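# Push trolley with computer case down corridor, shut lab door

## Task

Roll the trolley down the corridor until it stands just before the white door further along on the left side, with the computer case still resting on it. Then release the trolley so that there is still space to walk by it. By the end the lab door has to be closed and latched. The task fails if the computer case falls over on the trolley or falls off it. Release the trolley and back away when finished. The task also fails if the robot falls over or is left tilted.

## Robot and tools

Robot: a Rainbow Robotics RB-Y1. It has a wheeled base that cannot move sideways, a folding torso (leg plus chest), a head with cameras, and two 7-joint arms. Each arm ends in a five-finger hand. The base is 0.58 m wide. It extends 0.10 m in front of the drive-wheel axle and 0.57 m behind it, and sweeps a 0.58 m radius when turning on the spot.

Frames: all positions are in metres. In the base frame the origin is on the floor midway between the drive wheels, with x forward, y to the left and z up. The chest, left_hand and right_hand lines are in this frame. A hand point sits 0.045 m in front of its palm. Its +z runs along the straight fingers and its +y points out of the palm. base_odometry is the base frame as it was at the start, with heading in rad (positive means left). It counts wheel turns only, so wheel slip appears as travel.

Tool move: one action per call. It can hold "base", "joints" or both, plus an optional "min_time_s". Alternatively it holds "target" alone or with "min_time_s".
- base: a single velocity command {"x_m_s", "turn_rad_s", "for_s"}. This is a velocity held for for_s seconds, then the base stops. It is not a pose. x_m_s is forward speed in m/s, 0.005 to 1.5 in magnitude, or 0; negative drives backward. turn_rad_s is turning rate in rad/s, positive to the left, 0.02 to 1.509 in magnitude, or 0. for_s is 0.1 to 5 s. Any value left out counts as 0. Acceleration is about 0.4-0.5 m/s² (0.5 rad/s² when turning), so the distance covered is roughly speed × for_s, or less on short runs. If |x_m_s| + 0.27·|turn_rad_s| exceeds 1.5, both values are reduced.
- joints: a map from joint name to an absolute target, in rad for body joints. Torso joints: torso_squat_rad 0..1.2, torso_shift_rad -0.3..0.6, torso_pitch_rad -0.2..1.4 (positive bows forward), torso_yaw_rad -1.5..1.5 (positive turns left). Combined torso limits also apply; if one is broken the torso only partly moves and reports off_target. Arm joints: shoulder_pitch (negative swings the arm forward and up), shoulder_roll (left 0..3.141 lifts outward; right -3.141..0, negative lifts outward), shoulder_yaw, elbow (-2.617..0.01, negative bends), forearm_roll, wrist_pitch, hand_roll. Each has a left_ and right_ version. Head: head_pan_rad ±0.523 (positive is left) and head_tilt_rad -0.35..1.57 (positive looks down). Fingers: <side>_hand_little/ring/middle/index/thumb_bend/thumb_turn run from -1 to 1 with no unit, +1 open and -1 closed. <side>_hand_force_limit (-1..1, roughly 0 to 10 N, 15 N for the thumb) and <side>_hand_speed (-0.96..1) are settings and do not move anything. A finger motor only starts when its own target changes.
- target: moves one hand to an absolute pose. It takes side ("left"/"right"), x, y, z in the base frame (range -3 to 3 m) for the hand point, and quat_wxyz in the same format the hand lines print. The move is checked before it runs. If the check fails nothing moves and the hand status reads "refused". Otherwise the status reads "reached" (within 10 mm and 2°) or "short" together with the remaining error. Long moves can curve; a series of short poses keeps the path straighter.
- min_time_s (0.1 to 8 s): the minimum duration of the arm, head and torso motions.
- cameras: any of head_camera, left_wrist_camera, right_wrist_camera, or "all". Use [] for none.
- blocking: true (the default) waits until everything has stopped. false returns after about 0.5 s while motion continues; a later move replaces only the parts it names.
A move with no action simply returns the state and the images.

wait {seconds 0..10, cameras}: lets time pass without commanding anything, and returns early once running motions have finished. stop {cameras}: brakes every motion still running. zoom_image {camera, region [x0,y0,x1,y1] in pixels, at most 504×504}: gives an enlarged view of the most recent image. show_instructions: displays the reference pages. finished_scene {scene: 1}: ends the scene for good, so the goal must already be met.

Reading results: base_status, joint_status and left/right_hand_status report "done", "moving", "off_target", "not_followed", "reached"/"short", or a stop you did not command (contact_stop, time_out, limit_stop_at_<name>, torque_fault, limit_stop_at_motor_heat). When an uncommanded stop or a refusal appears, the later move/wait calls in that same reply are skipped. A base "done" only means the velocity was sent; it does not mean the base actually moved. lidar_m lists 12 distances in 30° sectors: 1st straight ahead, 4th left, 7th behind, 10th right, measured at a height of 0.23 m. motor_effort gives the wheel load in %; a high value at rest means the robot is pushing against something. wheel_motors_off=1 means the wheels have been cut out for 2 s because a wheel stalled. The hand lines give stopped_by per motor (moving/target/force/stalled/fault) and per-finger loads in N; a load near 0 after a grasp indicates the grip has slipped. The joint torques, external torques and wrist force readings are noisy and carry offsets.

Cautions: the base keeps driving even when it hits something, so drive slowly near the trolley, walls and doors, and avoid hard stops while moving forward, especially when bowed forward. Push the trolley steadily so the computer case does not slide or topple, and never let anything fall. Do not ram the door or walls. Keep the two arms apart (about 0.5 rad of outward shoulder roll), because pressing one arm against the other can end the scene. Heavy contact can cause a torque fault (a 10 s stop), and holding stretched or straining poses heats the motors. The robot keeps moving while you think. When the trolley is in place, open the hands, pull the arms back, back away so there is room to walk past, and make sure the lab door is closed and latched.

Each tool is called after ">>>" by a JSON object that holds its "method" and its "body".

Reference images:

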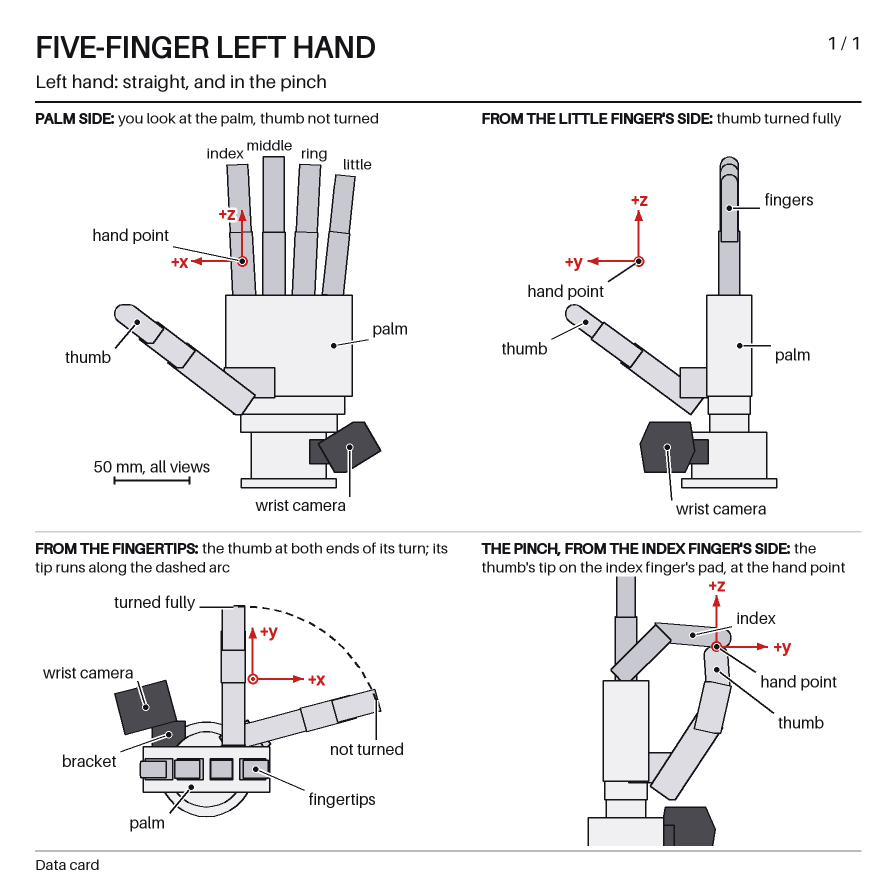

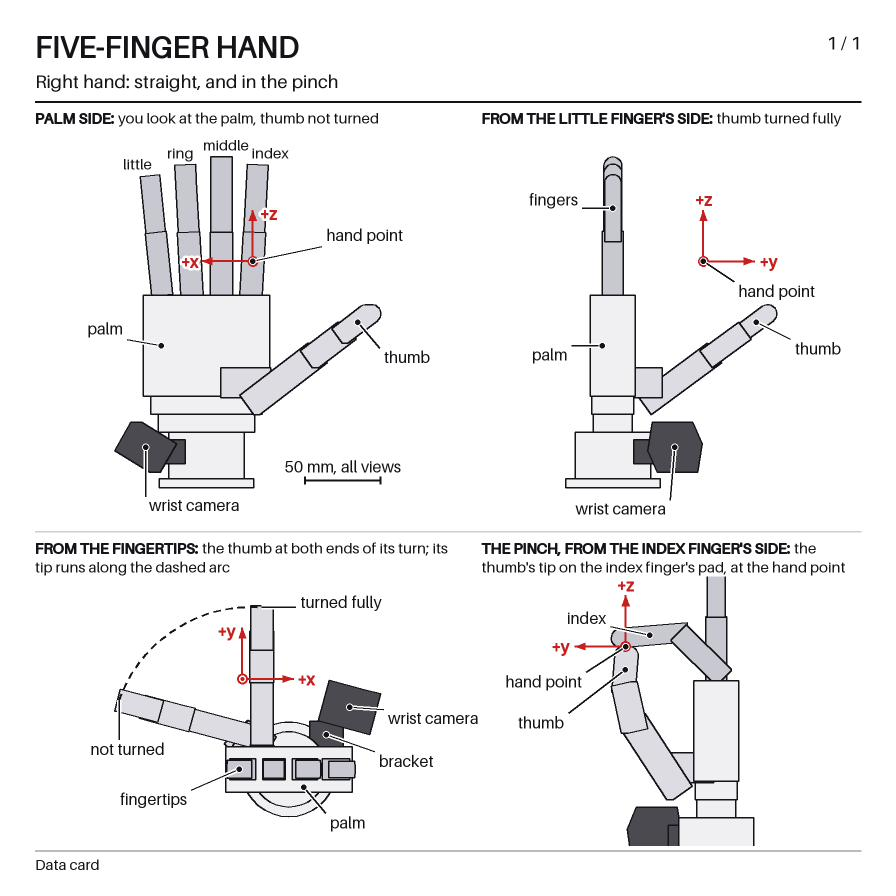

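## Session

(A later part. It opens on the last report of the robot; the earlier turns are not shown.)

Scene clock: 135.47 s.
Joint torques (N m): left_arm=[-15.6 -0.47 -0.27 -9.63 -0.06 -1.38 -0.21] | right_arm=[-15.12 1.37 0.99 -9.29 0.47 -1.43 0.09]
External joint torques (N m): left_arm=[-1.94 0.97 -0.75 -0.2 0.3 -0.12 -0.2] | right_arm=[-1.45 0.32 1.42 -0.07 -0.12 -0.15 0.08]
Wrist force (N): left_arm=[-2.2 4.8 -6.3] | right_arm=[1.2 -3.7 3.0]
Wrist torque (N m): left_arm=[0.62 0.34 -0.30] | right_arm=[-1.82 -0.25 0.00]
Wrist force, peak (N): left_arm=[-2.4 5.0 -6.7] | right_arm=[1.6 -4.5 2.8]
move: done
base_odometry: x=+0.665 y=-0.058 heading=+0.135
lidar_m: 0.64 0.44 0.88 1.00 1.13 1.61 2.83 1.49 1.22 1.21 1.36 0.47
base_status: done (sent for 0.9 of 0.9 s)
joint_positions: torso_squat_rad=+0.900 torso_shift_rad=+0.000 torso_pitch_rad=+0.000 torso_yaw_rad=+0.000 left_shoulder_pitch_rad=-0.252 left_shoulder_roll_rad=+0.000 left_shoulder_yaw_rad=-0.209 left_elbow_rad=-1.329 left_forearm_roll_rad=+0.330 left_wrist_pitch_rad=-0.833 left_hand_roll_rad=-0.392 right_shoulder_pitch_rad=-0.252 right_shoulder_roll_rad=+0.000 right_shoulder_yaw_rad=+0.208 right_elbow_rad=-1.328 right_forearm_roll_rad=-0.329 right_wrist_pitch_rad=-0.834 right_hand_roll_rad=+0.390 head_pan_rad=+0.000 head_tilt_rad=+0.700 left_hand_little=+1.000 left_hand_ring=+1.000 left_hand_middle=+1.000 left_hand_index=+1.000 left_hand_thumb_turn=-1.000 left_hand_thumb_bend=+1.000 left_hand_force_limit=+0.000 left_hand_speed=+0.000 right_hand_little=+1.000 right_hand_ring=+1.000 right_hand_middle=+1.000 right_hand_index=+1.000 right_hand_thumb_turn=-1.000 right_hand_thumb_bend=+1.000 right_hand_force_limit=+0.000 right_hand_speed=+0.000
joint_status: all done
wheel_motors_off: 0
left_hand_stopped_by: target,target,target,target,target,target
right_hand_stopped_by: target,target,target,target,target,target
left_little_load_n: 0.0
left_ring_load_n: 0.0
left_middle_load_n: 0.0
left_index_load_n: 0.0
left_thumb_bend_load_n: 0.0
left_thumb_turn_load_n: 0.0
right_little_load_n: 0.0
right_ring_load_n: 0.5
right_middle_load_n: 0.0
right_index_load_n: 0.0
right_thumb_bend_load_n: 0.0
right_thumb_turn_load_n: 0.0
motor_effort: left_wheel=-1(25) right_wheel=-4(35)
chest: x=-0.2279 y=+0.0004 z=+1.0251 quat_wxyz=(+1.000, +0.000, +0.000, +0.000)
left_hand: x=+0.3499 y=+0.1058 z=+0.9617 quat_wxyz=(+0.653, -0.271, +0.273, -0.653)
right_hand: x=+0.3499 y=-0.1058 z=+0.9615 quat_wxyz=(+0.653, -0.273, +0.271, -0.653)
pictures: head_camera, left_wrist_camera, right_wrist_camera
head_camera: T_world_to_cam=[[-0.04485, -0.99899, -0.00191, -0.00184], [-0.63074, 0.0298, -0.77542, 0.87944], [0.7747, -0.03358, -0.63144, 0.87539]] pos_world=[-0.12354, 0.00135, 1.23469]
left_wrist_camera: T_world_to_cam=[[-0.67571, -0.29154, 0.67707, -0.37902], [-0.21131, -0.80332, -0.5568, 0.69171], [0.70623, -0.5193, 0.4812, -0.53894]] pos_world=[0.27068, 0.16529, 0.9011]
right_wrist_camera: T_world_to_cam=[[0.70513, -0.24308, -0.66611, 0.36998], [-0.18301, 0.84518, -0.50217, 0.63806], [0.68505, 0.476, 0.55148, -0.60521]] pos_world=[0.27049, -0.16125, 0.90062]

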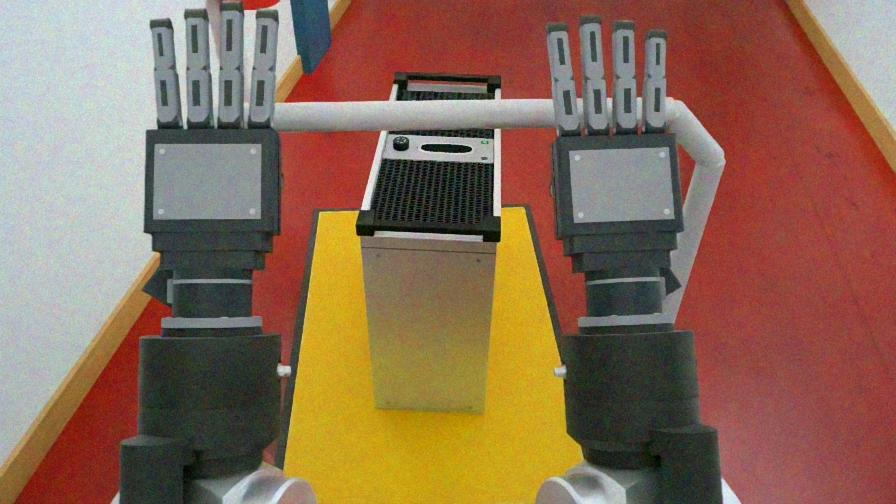

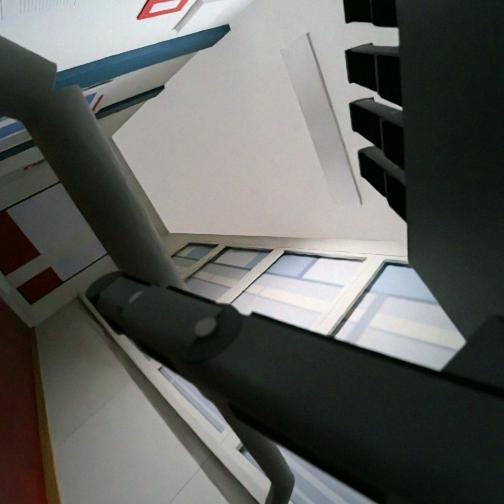

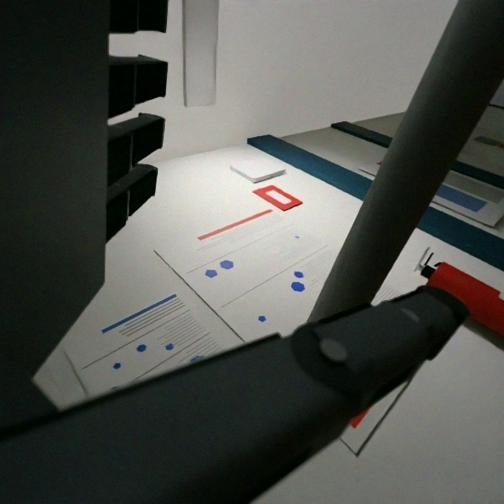

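>>> {"method": "move", "body": {"target": {"side": "right", "x": 0.35, "y": -0.105, "z": 0.946, "quat_wxyz": [0.6533, -0.2706, 0.2706, -0.6533]}, "min_time_s": 0.7}}

>>> {"method": "move", "body": {"target": {"side": "left", "x": 0.35, "y": 0.105, "z": 0.946, "quat_wxyz": [0.6533, -0.2706, 0.2706, -0.6533]}, "min_time_s": 0.7}}

>>> {"method": "move", "body": {"base": {"x_m_s": 0.08, "for_s": 1.1}, "joints": {"head_tilt_rad": 0.85}, "cameras": ["all"]}}

>>> {"method": "zoom_image", "body": {"camera": "head_camera", "region": [150, 0, 450, 250]}}

Scene clock: 142.37 s.
Joint torques (N m): left_arm=[-15.73 -0.56 -0.28 -9.81 0.1 -1.32 -0.18] | right_arm=[-15.64 1.9 0.73 -8.59 0.54 -1.47 -0.3]
External joint torques (N m): left_arm=[-2.07 0.88 -0.76 -0.38 0.46 -0.06 -0.18] | right_arm=[-1.93 0.87 1.17 0.52 -0.06 -0.19 -0.31]
Wrist force (N): left_arm=[-2.3 4.6 -6.4] | right_arm=[1.3 -3.9 2.0]
Wrist torque (N m): left_arm=[0.60 0.37 -0.32] | right_arm=[-1.79 -0.21 -0.13]
Wrist force, peak (N): left_arm=[-2.3 4.7 -6.5] | right_arm=[1.6 -4.5 2.9]
move: done
base_odometry: x=+0.665 y=-0.058 heading=+0.135
lidar_m: 0.64 0.44 0.88 0.99 1.13 1.60 2.83 1.49 1.22 1.21 1.36 0.47
base_status: not commanded
joint_positions: torso_squat_rad=+0.900 torso_shift_rad=+0.000 torso_pitch_rad=+0.000 torso_yaw_rad=+0.000 left_shoulder_pitch_rad=-0.252 left_shoulder_roll_rad=+0.000 left_shoulder_yaw_rad=-0.209 left_elbow_rad=-1.329 left_forearm_roll_rad=+0.330 left_wrist_pitch_rad=-0.833 left_hand_roll_rad=-0.392 right_shoulder_pitch_rad=-0.262 right_shoulder_roll_rad=+0.000 right_shoulder_yaw_rad=+0.215 right_elbow_rad=-1.255 right_forearm_roll_rad=-0.328 right_wrist_pitch_rad=-0.898 right_hand_roll_rad=+0.377 head_pan_rad=+0.000 head_tilt_rad=+0.700 left_hand_little=+1.000 left_hand_ring=+1.000 left_hand_middle=+1.000 left_hand_index=+1.000 left_hand_thumb_turn=-1.000 left_hand_thumb_bend=+1.000 left_hand_force_limit=+0.000 left_hand_speed=+0.000 right_hand_little=+1.000 right_hand_ring=+1.000 right_hand_middle=+1.000 right_hand_index=+1.000 right_hand_thumb_turn=-1.000 right_hand_thumb_bend=+1.000 right_hand_force_limit=+0.000 right_hand_speed=+0.000
joint_status: all done
wheel_motors_off: 0
left_hand_stopped_by: target,target,target,target,target,target
right_hand_stopped_by: target,target,target,target,target,target
left_little_load_n: 0.0
left_ring_load_n: -0.5
left_middle_load_n: -0.5
left_index_load_n: 0.0
left_thumb_bend_load_n: 0.0
left_thumb_turn_load_n: 0.0
right_little_load_n: 0.0
right_ring_load_n: 0.0
right_middle_load_n: 0.0
right_index_load_n: -0.5
right_thumb_bend_load_n: 0.0
right_thumb_turn_load_n: 0.0
motor_effort: left_wheel=-1(2) right_wheel=-2(4)
chest: x=-0.2279 y=+0.0004 z=+1.0251 quat_wxyz=(+1.000, +0.000, +0.000, +0.000)
left_hand: x=+0.3499 y=+0.1058 z=+0.9617 quat_wxyz=(+0.653, -0.271, +0.273, -0.653)
right_hand: x=+0.3495 y=-0.1055 z=+0.9459 quat_wxyz=(+0.652, -0.273, +0.272, -0.653)
right_hand_status: reached (checked arc that bows 1 mm and turns the hand up to 0 deg, planned for 0.7 s): 1 mm and 0.3 deg off.
pictures: none

Scene clock: 143.40 s.
Joint torques (N m): left_arm=[-16.62 -0.48 -0.29 -9.31 -0.46 -1.36 0.19] | right_arm=[-15.99 1.37 1.81 -8.79 0.77 -1.49 -0.23]
External joint torques (N m): left_arm=[-2.92 0.93 -0.79 0.01 -0.09 -0.1 0.19] | right_arm=[-2.28 0.34 2.26 0.33 0.17 -0.21 -0.24]
Wrist force (N): left_arm=[-2.0 4.5 -6.0] | right_arm=[1.3 -3.2 2.7]
Wrist torque (N m): left_arm=[0.56 0.33 -0.16] | right_arm=[-1.70 -0.27 -0.12]
Wrist force, peak (N): left_arm=[-2.1 4.8 -6.4] | right_arm=[1.4 -4.1 2.7]
move: done
base_odometry: x=+0.665 y=-0.058 heading=+0.135
lidar_m: 0.65 0.45 0.88 1.00 1.13 1.60 2.84 1.48 1.22 1.21 1.36 0.47
base_status: not commanded
joint_positions: torso_squat_rad=+0.900 torso_shift_rad=+0.000 torso_pitch_rad=+0.000 torso_yaw_rad=+0.000 left_shoulder_pitch_rad=-0.262 left_shoulder_roll_rad=+0.000 left_shoulder_yaw_rad=-0.216 left_elbow_rad=-1.256 left_forearm_roll_rad=+0.328 left_wrist_pitch_rad=-0.897 left_hand_roll_rad=-0.379 right_shoulder_pitch_rad=-0.262 right_shoulder_roll_rad=+0.000 right_shoulder_yaw_rad=+0.215 right_elbow_rad=-1.255 right_forearm_roll_rad=-0.328 right_wrist_pitch_rad=-0.898 right_hand_roll_rad=+0.377 head_pan_rad=+0.000 head_tilt_rad=+0.700 left_hand_little=+1.000 left_hand_ring=+1.000 left_hand_middle=+1.000 left_hand_index=+1.000 left_hand_thumb_turn=-1.000 left_hand_thumb_bend=+1.000 left_hand_force_limit=+0.000 left_hand_speed=+0.000 right_hand_little=+1.000 right_hand_ring=+1.000 right_hand_middle=+1.000 right_hand_index=+1.000 right_hand_thumb_turn=-1.000 right_hand_thumb_bend=+1.000 right_hand_force_limit=+0.000 right_hand_speed=+0.000
joint_status: all done
wheel_motors_off: 0
left_hand_stopped_by: target,target,target,target,target,target
right_hand_stopped_by: target,target,target,target,target,target
left_little_load_n: 0.0
left_ring_load_n: 0.0
left_middle_load_n: 0.0
left_index_load_n: 0.0
left_thumb_bend_load_n: 0.5
left_thumb_turn_load_n: 0.0
right_little_load_n: 0.0
right_ring_load_n: 0.0
right_middle_load_n: 0.0
right_index_load_n: 0.0
right_thumb_bend_load_n: 0.0
right_thumb_turn_load_n: 0.0
motor_effort: left_wheel=+0(2) right_wheel=-1(5)
chest: x=-0.2279 y=+0.0004 z=+1.0251 quat_wxyz=(+1.000, +0.000, +0.000, +0.000)
left_hand: x=+0.3495 y=+0.1054 z=+0.9461 quat_wxyz=(+0.653, -0.272, +0.273, -0.652)
left_hand_status: reached (checked arc that bows 1 mm and turns the hand up to 0 deg, planned for 0.7 s): 1 mm and 0.3 deg off.
right_hand: x=+0.3495 y=-0.1055 z=+0.9459 quat_wxyz=(+0.652, -0.273, +0.272, -0.653)
pictures: none

Scene clock: 145.07 s.
Joint torques (N m): left_arm=[-15.83 -0.51 -0.4 -9.8 -0.49 -1.34 0.24] | right_arm=[-15.18 1.34 1.16 -9.06 0.44 -1.35 -0.54]
External joint torques (N m): left_arm=[-2.13 0.9 -0.9 -0.48 -0.12 -0.07 0.25] | right_arm=[-1.46 0.32 1.61 0.05 -0.16 -0.06 -0.55]
Wrist force (N): left_arm=[-2.0 4.6 -6.2] | right_arm=[1.6 -3.7 2.4]
Wrist torque (N m): left_arm=[0.57 0.33 -0.16] | right_arm=[-1.81 -0.30 -0.10]
Wrist force, peak (N): left_arm=[-2.2 4.6 -6.9] | right_arm=[1.5 -4.1 2.8]
move: done
base_odometry: x=+0.752 y=-0.046 heading=+0.135
lidar_m: 0.56 0.37 0.85 0.85 1.11 1.57 2.87 1.51 1.24 1.23 1.38 0.40
base_status: done (sent for 1.1 of 1.1 s)
joint_positions: torso_squat_rad=+0.900 torso_shift_rad=+0.000 torso_pitch_rad=+0.000 torso_yaw_rad=+0.000 left_shoulder_pitch_rad=-0.262 left_shoulder_roll_rad=+0.000 left_shoulder_yaw_rad=-0.216 left_elbow_rad=-1.256 left_forearm_roll_rad=+0.328 left_wrist_pitch_rad=-0.897 left_hand_roll_rad=-0.379 right_shoulder_pitch_rad=-0.262 right_shoulder_roll_rad=+0.000 right_shoulder_yaw_rad=+0.215 right_elbow_rad=-1.255 right_forearm_roll_rad=-0.328 right_wrist_pitch_rad=-0.898 right_hand_roll_rad=+0.377 head_pan_rad=+0.000 head_tilt_rad=+0.850 left_hand_little=+1.000 left_hand_ring=+1.000 left_hand_middle=+1.000 left_hand_index=+1.000 left_hand_thumb_turn=-1.000 left_hand_thumb_bend=+1.000 left_hand_force_limit=+0.000 left_hand_speed=+0.000 right_hand_little=+1.000 right_hand_ring=+1.000 right_hand_middle=+1.000 right_hand_index=+1.000 right_hand_thumb_turn=-1.000 right_hand_thumb_bend=+1.000 right_hand_force_limit=+0.000 right_hand_speed=+0.000
joint_status: all done
wheel_motors_off: 0
left_hand_stopped_by: target,target,target,target,target,target
right_hand_stopped_by: target,target,target,target,target,target
left_little_load_n: 0.0
left_ring_load_n: 0.0
left_middle_load_n: 0.0
left_index_load_n: 0.0
left_thumb_bend_load_n: 0.0
left_thumb_turn_load_n: 0.0
right_little_load_n: 0.0
right_ring_load_n: 0.0
right_middle_load_n: 0.0
right_index_load_n: 0.0
right_thumb_bend_load_n: 0.0
right_thumb_turn_load_n: 0.0
motor_effort: left_wheel=-4(27) right_wheel=-2(34)
chest: x=-0.2279 y=+0.0004 z=+1.0251 quat_wxyz=(+1.000, +0.000, +0.000, +0.000)
left_hand: x=+0.3495 y=+0.1054 z=+0.9462 quat_wxyz=(+0.653, -0.272, +0.273, -0.652)
right_hand: x=+0.3495 y=-0.1054 z=+0.9461 quat_wxyz=(+0.652, -0.273, +0.272, -0.653)
pictures: head_camera, left_wrist_camera, right_wrist_camera
head_camera: T_world_to_cam=[[-0.04477, -0.99899, 0.00483, -0.01006], [-0.73949, 0.02989, -0.67251, 0.73098], [0.67168, -0.03368, -0.74008, 0.98728]] pos_world=[-0.12304, 0.00135, 1.2223]
left_wrist_camera: T_world_to_cam=[[-0.6748, -0.29156, 0.67796, -0.37016], [-0.21047, -0.80448, -0.55545, 0.68116], [0.70735, -0.5175, 0.4815, -0.53228]] pos_world=[0.27008, 0.16459, 0.8856]
right_wrist_camera: T_world_to_cam=[[0.70442, -0.24326, -0.66679, 0.36093], [-0.18197, 0.84614, -0.50093, 0.62838], [0.68606, 0.4742, 0.55178, -0.59731]] pos_world=[0.26989, -0.16065, 0.88502]

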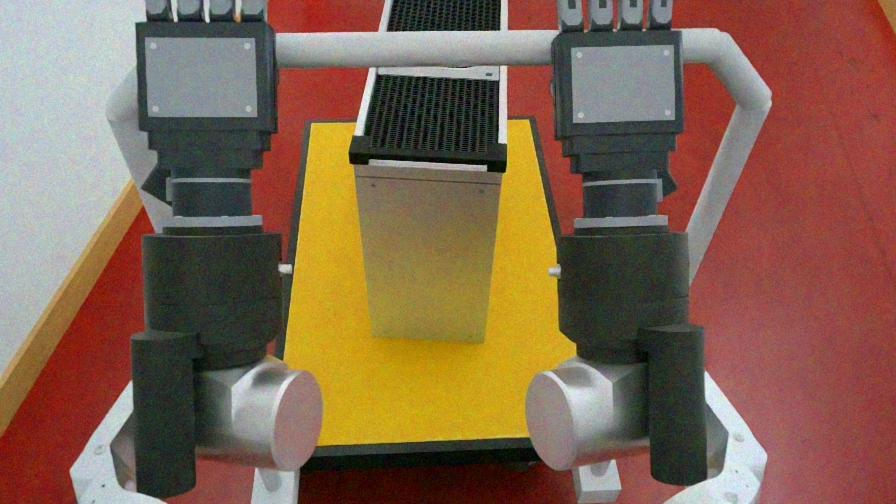

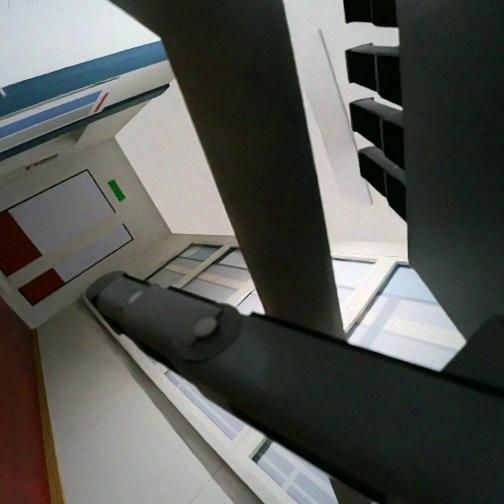

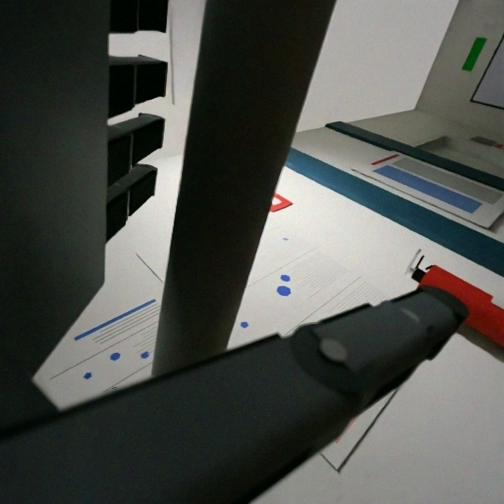

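Scaled by 1.680 from the camera's image (finer frame: 1280x720).

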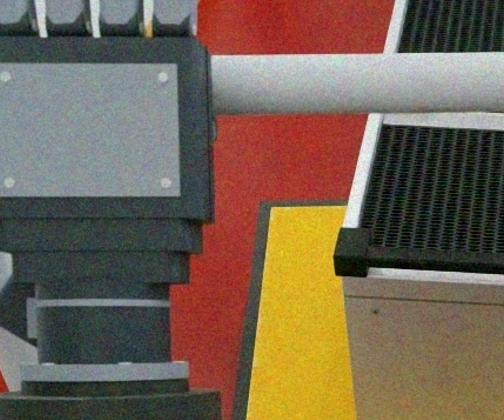

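>>> {"method": "move", "body": {"base": {"x_m_s": 0.03, "for_s": 0.75}, "cameras": ["all"]}}

Scene clock: 149.23 s.
Joint torques (N m): left_arm=[-15.68 -0.43 -0.2 -9.97 -0.51 -1.3 0.16] | right_arm=[-14.56 1.12 0.66 -8.81 0.53 -1.31 -0.41]
External joint torques (N m): left_arm=[-1.97 0.98 -0.7 -0.65 -0.14 -0.03 0.17] | right_arm=[-0.84 0.1 1.11 0.3 -0.07 -0.02 -0.42]
Wrist force (N): left_arm=[-2.1 4.7 -6.1] | right_arm=[0.9 -4.3 2.7]
Wrist torque (N m): left_arm=[0.59 0.36 -0.17] | right_arm=[-1.85 -0.17 -0.15]
Wrist force, peak (N): left_arm=[-2.5 5.2 -6.3] | right_arm=[1.8 -5.1 2.2]
move: done
base_odometry: x=+0.775 y=-0.043 heading=+0.134
lidar_m: 0.53 0.35 0.85 0.85 1.11 1.55 2.89 1.51 1.24 1.24 1.37 0.38
base_status: done (sent for 0.77 of 0.77 s)
joint_positions: torso_squat_rad=+0.900 torso_shift_rad=+0.000 torso_pitch_rad=+0.000 torso_yaw_rad=+0.000 left_shoulder_pitch_rad=-0.262 left_shoulder_roll_rad=+0.000 left_shoulder_yaw_rad=-0.216 left_elbow_rad=-1.256 left_forearm_roll_rad=+0.328 left_wrist_pitch_rad=-0.897 left_hand_roll_rad=-0.379 right_shoulder_pitch_rad=-0.262 right_shoulder_roll_rad=+0.000 right_shoulder_yaw_rad=+0.215 right_elbow_rad=-1.255 right_forearm_roll_rad=-0.328 right_wrist_pitch_rad=-0.898 right_hand_roll_rad=+0.377 head_pan_rad=+0.000 head_tilt_rad=+0.850 left_hand_little=+1.000 left_hand_ring=+1.000 left_hand_middle=+1.000 left_hand_index=+1.000 left_hand_thumb_turn=-1.000 left_hand_thumb_bend=+1.000 left_hand_force_limit=+0.000 left_hand_speed=+0.000 right_hand_little=+1.000 right_hand_ring=+1.000 right_hand_middle=+1.000 right_hand_index=+1.000 right_hand_thumb_turn=-1.000 right_hand_thumb_bend=+1.000 right_hand_force_limit=+0.000 right_hand_speed=+0.000
joint_status: not commanded
wheel_motors_off: 0
left_hand_stopped_by: target,target,target,target,target,target
right_hand_stopped_by: target,target,target,target,target,target
left_little_load_n: 0.0
left_ring_load_n: 0.0
left_middle_load_n: 0.0
left_index_load_n: 0.0
left_thumb_bend_load_n: 0.0
left_thumb_turn_load_n: 0.0
right_little_load_n: 0.0
right_ring_load_n: 0.0
right_middle_load_n: 0.0
right_index_load_n: -0.5
right_thumb_bend_load_n: -0.5
right_thumb_turn_load_n: 0.0
motor_effort: left_wheel=-1(18) right_wheel=-1(27)
chest: x=-0.2279 y=+0.0004 z=+1.0251 quat_wxyz=(+1.000, +0.000, +0.000, +0.000)
left_hand: x=+0.3494 y=+0.1054 z=+0.9463 quat_wxyz=(+0.653, -0.271, +0.273, -0.652)
right_hand: x=+0.3494 y=-0.1053 z=+0.9462 quat_wxyz=(+0.652, -0.273, +0.271, -0.653)
pictures: head_camera, left_wrist_camera, right_wrist_camera
head_camera: T_world_to_cam=[[-0.04477, -0.99899, 0.00482, -0.01006], [-0.73939, 0.02989, -0.67261, 0.73105], [0.67178, -0.03368, -0.73998, 0.98725]] pos_world=[-0.12314, 0.00135, 1.2223]
left_wrist_camera: T_world_to_cam=[[-0.67493, -0.29159, 0.67782, -0.37], [-0.21035, -0.80446, -0.55552, 0.68119], [0.70726, -0.51752, 0.48161, -0.53236]] pos_world=[0.27008, 0.16459, 0.8856]
right_wrist_camera: T_world_to_cam=[[0.70455, -0.24324, -0.66667, 0.36088], [-0.18196, 0.8461, -0.501, 0.6284], [0.68593, 0.47429, 0.55186, -0.59744]] pos_world=[0.26989, -0.16055, 0.88512]

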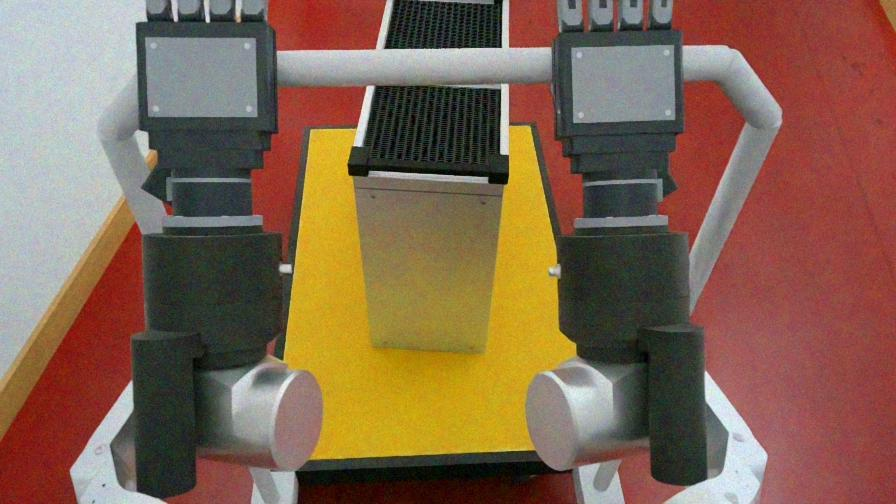

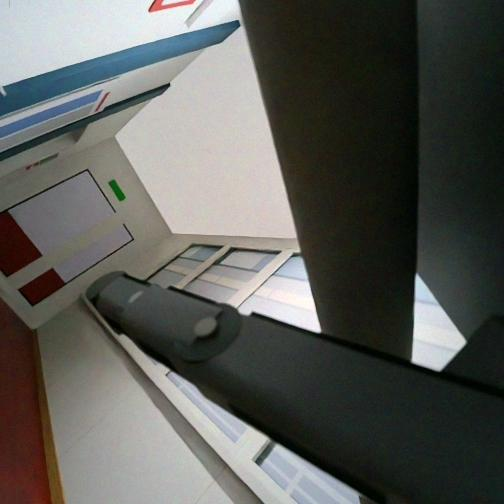

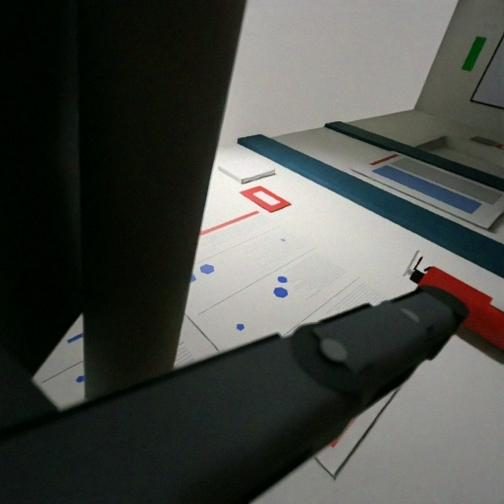

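>>> {"method": "move", "body": {"joints": {"left_hand_speed": -0.7, "right_hand_speed": -0.7, "left_hand_little": -1, "left_hand_ring": -1, "left_hand_middle": -1, "left_hand_index": -1, "right_hand_little": -1, "right_hand_ring": -1, "right_hand_middle": -1, "right_hand_index": -1}, "cameras": ["all"]}}

Scene clock: 153.77 s.
Joint torques (N m): left_arm=[-14.39 -0.51 -0.16 -9.95 -0.43 -2.43 0.17] | right_arm=[-15.02 1.67 0.97 -8.48 0.87 -1.16 1.02]
External joint torques (N m): left_arm=[-0.68 0.89 -0.66 -0.63 -0.06 -1.17 0.17] | right_arm=[-1.31 0.64 1.41 0.63 0.27 0.12 1.01]
Wrist force (N): left_arm=[-3.0 11.5 2.3] | right_arm=[2.8 -5.4 2.0]
Wrist torque (N m): left_arm=[0.72 0.74 -0.48] | right_arm=[-1.92 -0.53 1.08]
Wrist force, peak (N): left_arm=[-1.3 14.5 6.3] | right_arm=[3.3 -10.0 -2.4]
move: off_target
base_odometry: x=+0.775 y=-0.043 heading=+0.134
lidar_m: 0.54 0.35 0.85 0.85 1.11 1.56 2.90 1.51 1.24 1.24 1.38 0.38
base_status: not commanded
joint_positions: torso_squat_rad=+0.900 torso_shift_rad=+0.000 torso_pitch_rad=+0.000 torso_yaw_rad=+0.000 left_shoulder_pitch_rad=-0.263 left_shoulder_roll_rad=+0.000 left_shoulder_yaw_rad=-0.216 left_elbow_rad=-1.256 left_forearm_roll_rad=+0.328 left_wrist_pitch_rad=-0.896 left_hand_roll_rad=-0.379 right_shoulder_pitch_rad=-0.262 right_shoulder_roll_rad=+0.000 right_shoulder_yaw_rad=+0.215 right_elbow_rad=-1.255 right_forearm_roll_rad=-0.328 right_wrist_pitch_rad=-0.898 right_hand_roll_rad=+0.377 head_pan_rad=+0.000 head_tilt_rad=+0.850 left_hand_little=-0.998 left_hand_ring=-0.962 left_hand_middle=-0.961 left_hand_index=-0.934 left_hand_thumb_turn=-1.000 left_hand_thumb_bend=+1.000 left_hand_force_limit=+0.000 left_hand_speed=-0.700 right_hand_little=-0.998 right_hand_ring=-0.989 right_hand_middle=-0.997 right_hand_index=-0.998 right_hand_thumb_turn=-1.000 right_hand_thumb_bend=+1.000 right_hand_force_limit=+0.000 right_hand_speed=-0.700
joint_status: left_hand_ring off_target (ended at -0.962, target -1.000); left_hand_middle off_target (ended at -0.961, target -1.000); left_hand_index off_target (ended at -0.934, target -1.000); the others done
wheel_motors_off: 0
left_hand_stopped_by: force,force,force,force,target,target
right_hand_stopped_by: force,force,force,force,target,target
left_little_load_n: 6.5
left_ring_load_n: 1.5
left_middle_load_n: 3.5
left_index_load_n: 0.0
left_thumb_bend_load_n: 0.0
left_thumb_turn_load_n: 0.0
right_little_load_n: 6.0
right_ring_load_n: 5.5
right_middle_load_n: 7.0
right_index_load_n: 7.0
right_thumb_bend_load_n: 0.0
right_thumb_turn_load_n: 0.0
motor_effort: left_wheel=-3(4) right_wheel=-3(3)
chest: x=-0.2279 y=+0.0004 z=+1.0251 quat_wxyz=(+1.000, +0.000, +0.000, +0.000)
left_hand: x=+0.3495 y=+0.1053 z=+0.9463 quat_wxyz=(+0.653, -0.271, +0.273, -0.653)
right_hand: x=+0.3494 y=-0.1053 z=+0.9462 quat_wxyz=(+0.653, -0.272, +0.272, -0.653)
pictures: head_camera, left_wrist_camera, right_wrist_camera
head_camera: T_world_to_cam=[[-0.04477, -0.99899, 0.00482, -0.01006], [-0.73939, 0.02989, -0.67261, 0.73105], [0.67178, -0.03368, -0.73998, 0.98725]] pos_world=[-0.12314, 0.00135, 1.2223]
left_wrist_camera: T_world_to_cam=[[-0.67493, -0.29149, 0.67787, -0.37006], [-0.21048, -0.80445, -0.55549, 0.68127], [0.70723, -0.51759, 0.48159, -0.53243]] pos_world=[0.27018, 0.16459, 0.8857]
right_wrist_camera: T_world_to_cam=[[0.70466, -0.24287, -0.66668, 0.36099], [-0.18207, 0.84624, -0.50072, 0.62825], [0.68579, 0.47422, 0.5521, -0.59768]] pos_world=[0.26989, -0.16055, 0.88522]

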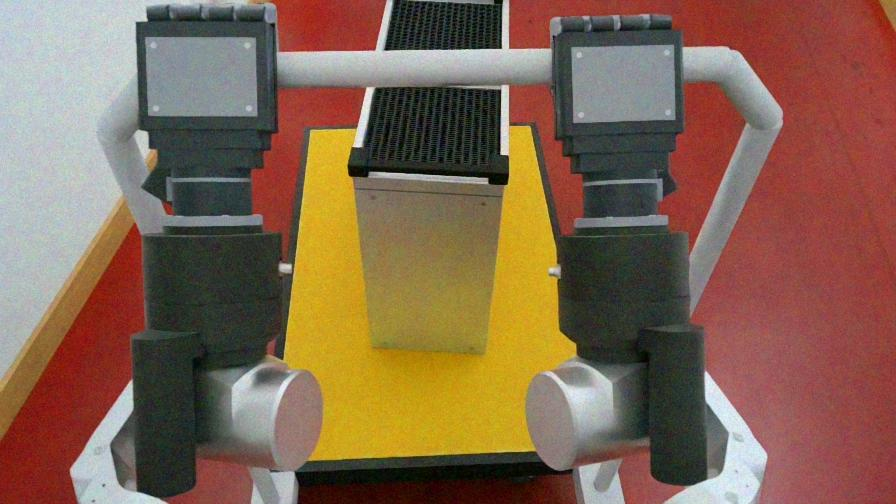

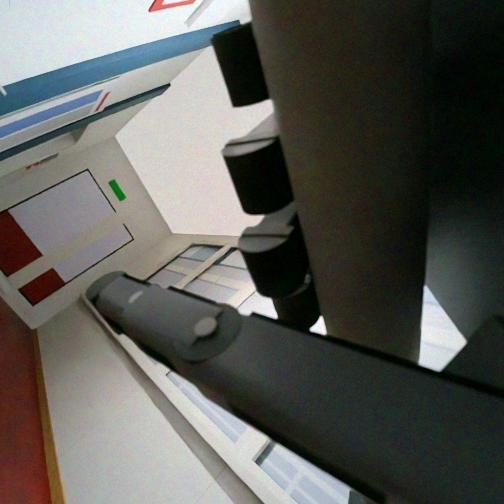

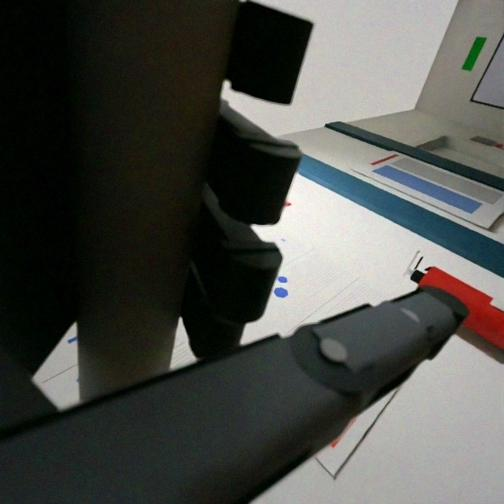

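>>> {"method": "move", "body": {"joints": {"head_tilt_rad": 0.3, "head_pan_rad": 0.0}, "cameras": ["head_camera"]}}

>>> {"method": "zoom_image", "body": {"camera": "head_camera", "region": [250, 0, 600, 200]}}

Scene clock: 159.27 s.
Joint torques (N m): left_arm=[-14.39 -0.71 -0.19 -10.08 -0.46 -2.25 0.15] | right_arm=[-14.57 1.22 0.48 -8.66 0.95 -1.12 0.87]
External joint torques (N m): left_arm=[-0.68 0.7 -0.69 -0.77 -0.09 -0.98 0.15] | right_arm=[-0.86 0.19 0.92 0.45 0.35 0.16 0.86]
Wrist force (N): left_arm=[-3.0 11.6 2.3] | right_arm=[2.5 -5.3 2.6]
Wrist torque (N m): left_arm=[0.73 0.74 -0.48] | right_arm=[-1.94 -0.49 1.03]
Wrist force, peak (N): left_arm=[-3.2 11.8 2.4] | right_arm=[2.5 -6.0 2.6]
move: done
base_odometry: x=+0.775 y=-0.043 heading=+0.134
lidar_m: 0.53 0.35 0.85 0.85 1.10 1.56 2.90 1.51 1.24 1.23 1.37 0.38
base_status: not commanded
joint_positions: torso_squat_rad=+0.900 torso_shift_rad=+0.000 torso_pitch_rad=+0.000 torso_yaw_rad=+0.000 left_shoulder_pitch_rad=-0.263 left_shoulder_roll_rad=+0.000 left_shoulder_yaw_rad=-0.216 left_elbow_rad=-1.256 left_forearm_roll_rad=+0.328 left_wrist_pitch_rad=-0.896 left_hand_roll_rad=-0.379 right_shoulder_pitch_rad=-0.262 right_shoulder_roll_rad=+0.000 right_shoulder_yaw_rad=+0.215 right_elbow_rad=-1.255 right_forearm_roll_rad=-0.328 right_wrist_pitch_rad=-0.898 right_hand_roll_rad=+0.377 head_pan_rad=+0.000 head_tilt_rad=+0.300 left_hand_little=-0.998 left_hand_ring=-0.962 left_hand_middle=-0.961 left_hand_index=-0.934 left_hand_thumb_turn=-1.000 left_hand_thumb_bend=+1.000 left_hand_force_limit=+0.000 left_hand_speed=-0.700 right_hand_little=-0.998 right_hand_ring=-0.989 right_hand_middle=-0.997 right_hand_index=-0.998 right_hand_thumb_turn=-1.000 right_hand_thumb_bend=+1.000 right_hand_force_limit=+0.000 right_hand_speed=-0.700
joint_status: all done
wheel_motors_off: 0
left_hand_stopped_by: force,force,force,force,target,target
right_hand_stopped_by: force,force,force,force,target,target
left_little_load_n: 6.5
left_ring_load_n: 1.5
left_middle_load_n: 3.5
left_index_load_n: 0.0
left_thumb_bend_load_n: 0.0
left_thumb_turn_load_n: 0.0
right_little_load_n: 6.0
right_ring_load_n: 5.5
right_middle_load_n: 7.0
right_index_load_n: 7.0
right_thumb_bend_load_n: 0.0
right_thumb_turn_load_n: -0.5
motor_effort: left_wheel=-2(3) right_wheel=-1(3)
chest: x=-0.2279 y=+0.0004 z=+1.0251 quat_wxyz=(+1.000, +0.000, +0.000, +0.000)
left_hand: x=+0.3495 y=+0.1053 z=+0.9463 quat_wxyz=(+0.653, -0.271, +0.273, -0.653)
right_hand: x=+0.3494 y=-0.1053 z=+0.9462 quat_wxyz=(+0.653, -0.272, +0.272, -0.653)
head_camera: T_world_to_cam=[[-0.04012, -0.99901, -0.01915, 0.02022], [-0.27891, 0.0296, -0.95986, 1.17776], [0.95948, -0.03317, -0.27982, 0.48267]] pos_world=[-0.13381, 0.00135, 1.26594]

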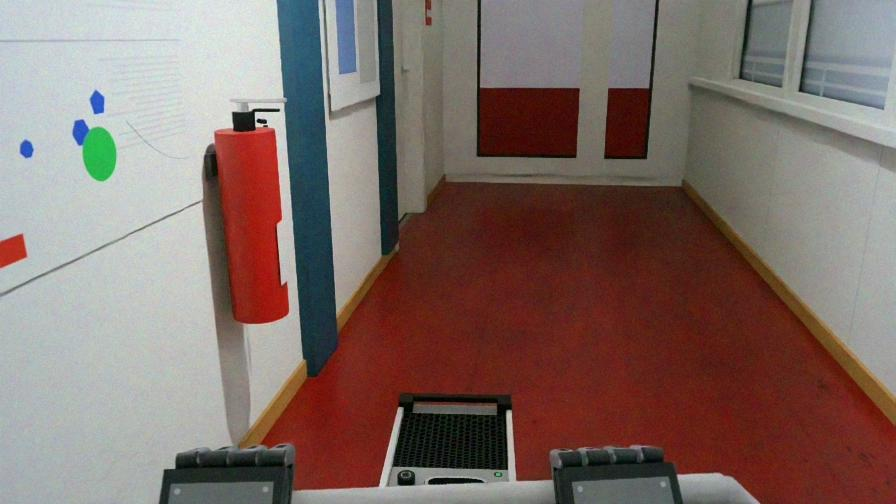

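Scaled by 1.440 from the camera's image (finer frame: 1280x720).

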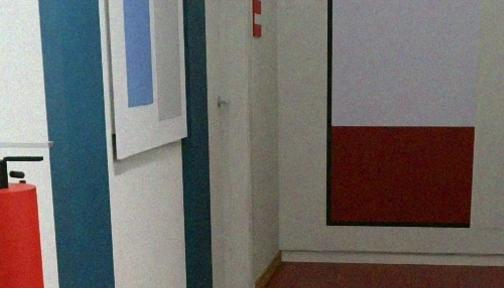

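>>> {"method": "move", "body": {"base": {"x_m_s": 0.2, "for_s": 1.5}, "cameras": ["head_camera"]}}

Scene clock: 168.57 s.
Joint torques (N m): left_arm=[-12.31 0.1 2.11 -10.9 0.11 -3.26 -0.14] | right_arm=[-10.96 1.2 1.18 -5.26 0.5 1.26 0.61]
External joint torques (N m): left_arm=[1.4 1.51 1.6 -1.58 0.48 -1.99 -0.13] | right_arm=[2.77 0.17 1.63 3.85 -0.1 2.54 0.6]
Wrist force (N): left_arm=[3.4 11.5 -2.0] | right_arm=[3.2 -15.3 1.5]
Wrist torque (N m): left_arm=[0.82 0.30 -0.33] | right_arm=[-2.20 -0.40 0.02]
Wrist force, peak (N): left_arm=[2.9 16.8 10.1] | right_arm=[5.4 -50.8 -6.5]
move: done
base_odometry: x=+1.072 y=-0.002 heading=+0.134
lidar_m: 0.54 0.32 0.81 0.80 1.05 1.46 3.05 1.58 1.30 1.29 0.40 0.41
base_status: done (sent for 1.5 of 1.5 s)
joint_positions: torso_squat_rad=+0.900 torso_shift_rad=+0.000 torso_pitch_rad=+0.000 torso_yaw_rad=+0.000 left_shoulder_pitch_rad=-0.263 left_shoulder_roll_rad=+0.000 left_shoulder_yaw_rad=-0.217 left_elbow_rad=-1.256 left_forearm_roll_rad=+0.328 left_wrist_pitch_rad=-0.896 left_hand_roll_rad=-0.379 right_shoulder_pitch_rad=-0.263 right_shoulder_roll_rad=+0.000 right_shoulder_yaw_rad=+0.215 right_elbow_rad=-1.256 right_forearm_roll_rad=-0.327 right_wrist_pitch_rad=-0.898 right_hand_roll_rad=+0.377 head_pan_rad=+0.000 head_tilt_rad=+0.300 left_hand_little=-0.999 left_hand_ring=-0.962 left_hand_middle=-0.961 left_hand_index=-0.934 left_hand_thumb_turn=-1.000 left_hand_thumb_bend=+1.000 left_hand_force_limit=+0.000 left_hand_speed=-0.700 right_hand_little=-0.999 right_hand_ring=-0.990 right_hand_middle=-0.998 right_hand_index=-0.998 right_hand_thumb_turn=-1.000 right_hand_thumb_bend=+1.000 right_hand_force_limit=+0.000 right_hand_speed=-0.700
joint_status: not commanded
wheel_motors_off: 0
left_hand_stopped_by: force,force,force,force,target,target
right_hand_stopped_by: force,force,force,force,target,target
left_little_load_n: 0.0
left_ring_load_n: 5.5
left_middle_load_n: 2.0
left_index_load_n: 0.0
left_thumb_bend_load_n: 0.0
left_thumb_turn_load_n: 0.0
right_little_load_n: 0.0
right_ring_load_n: 0.0
right_middle_load_n: 0.0
right_index_load_n: 0.0
right_thumb_bend_load_n: 0.0
right_thumb_turn_load_n: 0.0
motor_effort: left_wheel=-5(24) right_wheel=+3(40)
chest: x=-0.2280 y=+0.0003 z=+1.0251 quat_wxyz=(+1.000, +0.000, +0.000, +0.000)
left_hand: x=+0.3495 y=+0.1046 z=+0.9465 quat_wxyz=(+0.653, -0.271, +0.273, -0.653)
right_hand: x=+0.3493 y=-0.1054 z=+0.9473 quat_wxyz=(+0.653, -0.272, +0.271, -0.653)
head_camera: T_world_to_cam=[[-0.04037, -0.999, -0.01929, 0.02025], [-0.2788, 0.0298, -0.95989, 1.17778], [0.9595, -0.03337, -0.27973, 0.48265]] pos_world=[-0.13392, 0.00125, 1.26594]

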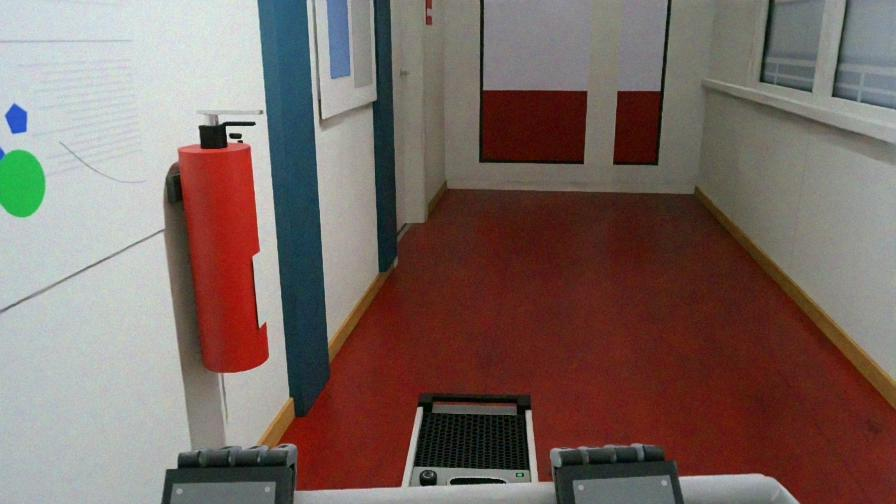

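>>> {"method": "move", "body": {"joints": {"head_tilt_rad": 0.85, "left_hand_little": 1, "left_hand_ring": 1, "left_hand_middle": 1, "left_hand_index": 1, "left_hand_speed": 0.0}, "cameras": ["head_camera"]}}

>>> {"method": "zoom_image", "body": {"camera": "head_camera", "region": [200, 0, 700, 504]}}

Scene clock: 193.50 s.
Joint torques (N m): left_arm=[-13.62 -0.21 1.72 -10.74 -0.05 -1.38 -0.24] | right_arm=[-11.08 0.71 0.97 -5.87 0.53 0.45 0.43]
External joint torques (N m): left_arm=[0.09 1.2 1.21 -1.42 0.32 -0.11 -0.23] | right_arm=[2.65 -0.32 1.42 3.24 -0.07 1.73 0.43]
Wrist force (N): left_arm=[-2.0 4.7 -6.1] | right_arm=[2.8 -10.5 4.3]
Wrist torque (N m): left_arm=[0.59 0.33 -0.18] | right_arm=[-2.11 -0.40 0.03]
Wrist force, peak (N): left_arm=[3.7 11.7 -1.8] | right_arm=[3.5 -16.2 1.5]
move: done
base_odometry: x=+1.072 y=-0.002 heading=+0.134
lidar_m: 0.54 0.33 0.81 0.80 1.04 1.44 3.05 1.57 1.29 1.29 0.41 0.42
base_status: not commanded
joint_positions: torso_squat_rad=+0.900 torso_shift_rad=+0.000 torso_pitch_rad=+0.000 torso_yaw_rad=+0.000 left_shoulder_pitch_rad=-0.263 left_shoulder_roll_rad=+0.000 left_shoulder_yaw_rad=-0.217 left_elbow_rad=-1.256 left_forearm_roll_rad=+0.328 left_wrist_pitch_rad=-0.897 left_hand_roll_rad=-0.379 right_shoulder_pitch_rad=-0.263 right_shoulder_roll_rad=+0.000 right_shoulder_yaw_rad=+0.215 right_elbow_rad=-1.256 right_forearm_roll_rad=-0.328 right_wrist_pitch_rad=-0.898 right_hand_roll_rad=+0.377 head_pan_rad=+0.000 head_tilt_rad=+0.850 left_hand_little=+1.000 left_hand_ring=+1.000 left_hand_middle=+1.000 left_hand_index=+1.000 left_hand_thumb_turn=-1.000 left_hand_thumb_bend=+1.000 left_hand_force_limit=+0.000 left_hand_speed=+0.000 right_hand_little=-0.999 right_hand_ring=-0.990 right_hand_middle=-0.998 right_hand_index=-0.998 right_hand_thumb_turn=-1.000 right_hand_thumb_bend=+1.000 right_hand_force_limit=+0.000 right_hand_speed=-0.700
joint_status: all done
wheel_motors_off: 0
left_hand_stopped_by: target,target,target,target,target,target
right_hand_stopped_by: force,force,force,force,target,target
left_little_load_n: 0.0
left_ring_load_n: 0.0
left_middle_load_n: 0.0
left_index_load_n: 0.0
left_thumb_bend_load_n: 0.0
left_thumb_turn_load_n: 0.0
right_little_load_n: 0.0
right_ring_load_n: 0.0
right_middle_load_n: 0.0
right_index_load_n: 0.5
right_thumb_bend_load_n: 0.0
right_thumb_turn_load_n: 0.0
motor_effort: left_wheel=-2(5) right_wheel=+3(5)
chest: x=-0.2280 y=+0.0003 z=+1.0251 quat_wxyz=(+1.000, +0.000, +0.000, +0.000)
left_hand: x=+0.3494 y=+0.1048 z=+0.9465 quat_wxyz=(+0.653, -0.271, +0.273, -0.653)
right_hand: x=+0.3493 y=-0.1054 z=+0.9472 quat_wxyz=(+0.653, -0.272, +0.271, -0.653)
head_camera: T_world_to_cam=[[-0.04492, -0.99898, 0.00468, -0.01001], [-0.73933, 0.0301, -0.67267, 0.73105], [0.67184, -0.03368, -0.73993, 0.98726]] pos_world=[-0.12324, 0.00124, 1.2223]

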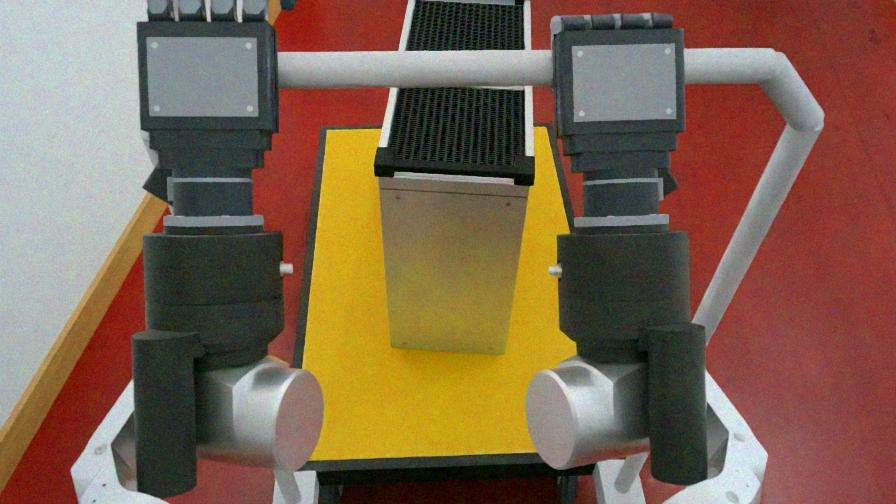

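Scaled by 1.000.

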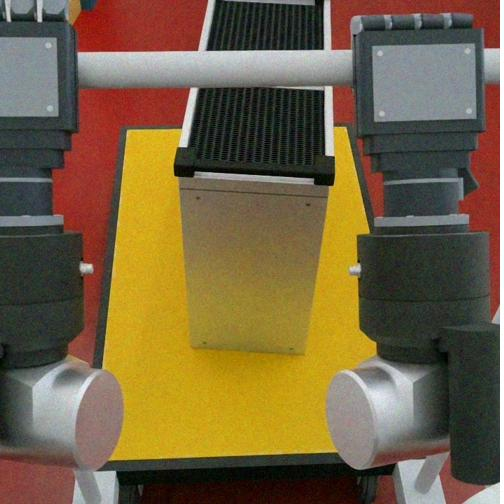

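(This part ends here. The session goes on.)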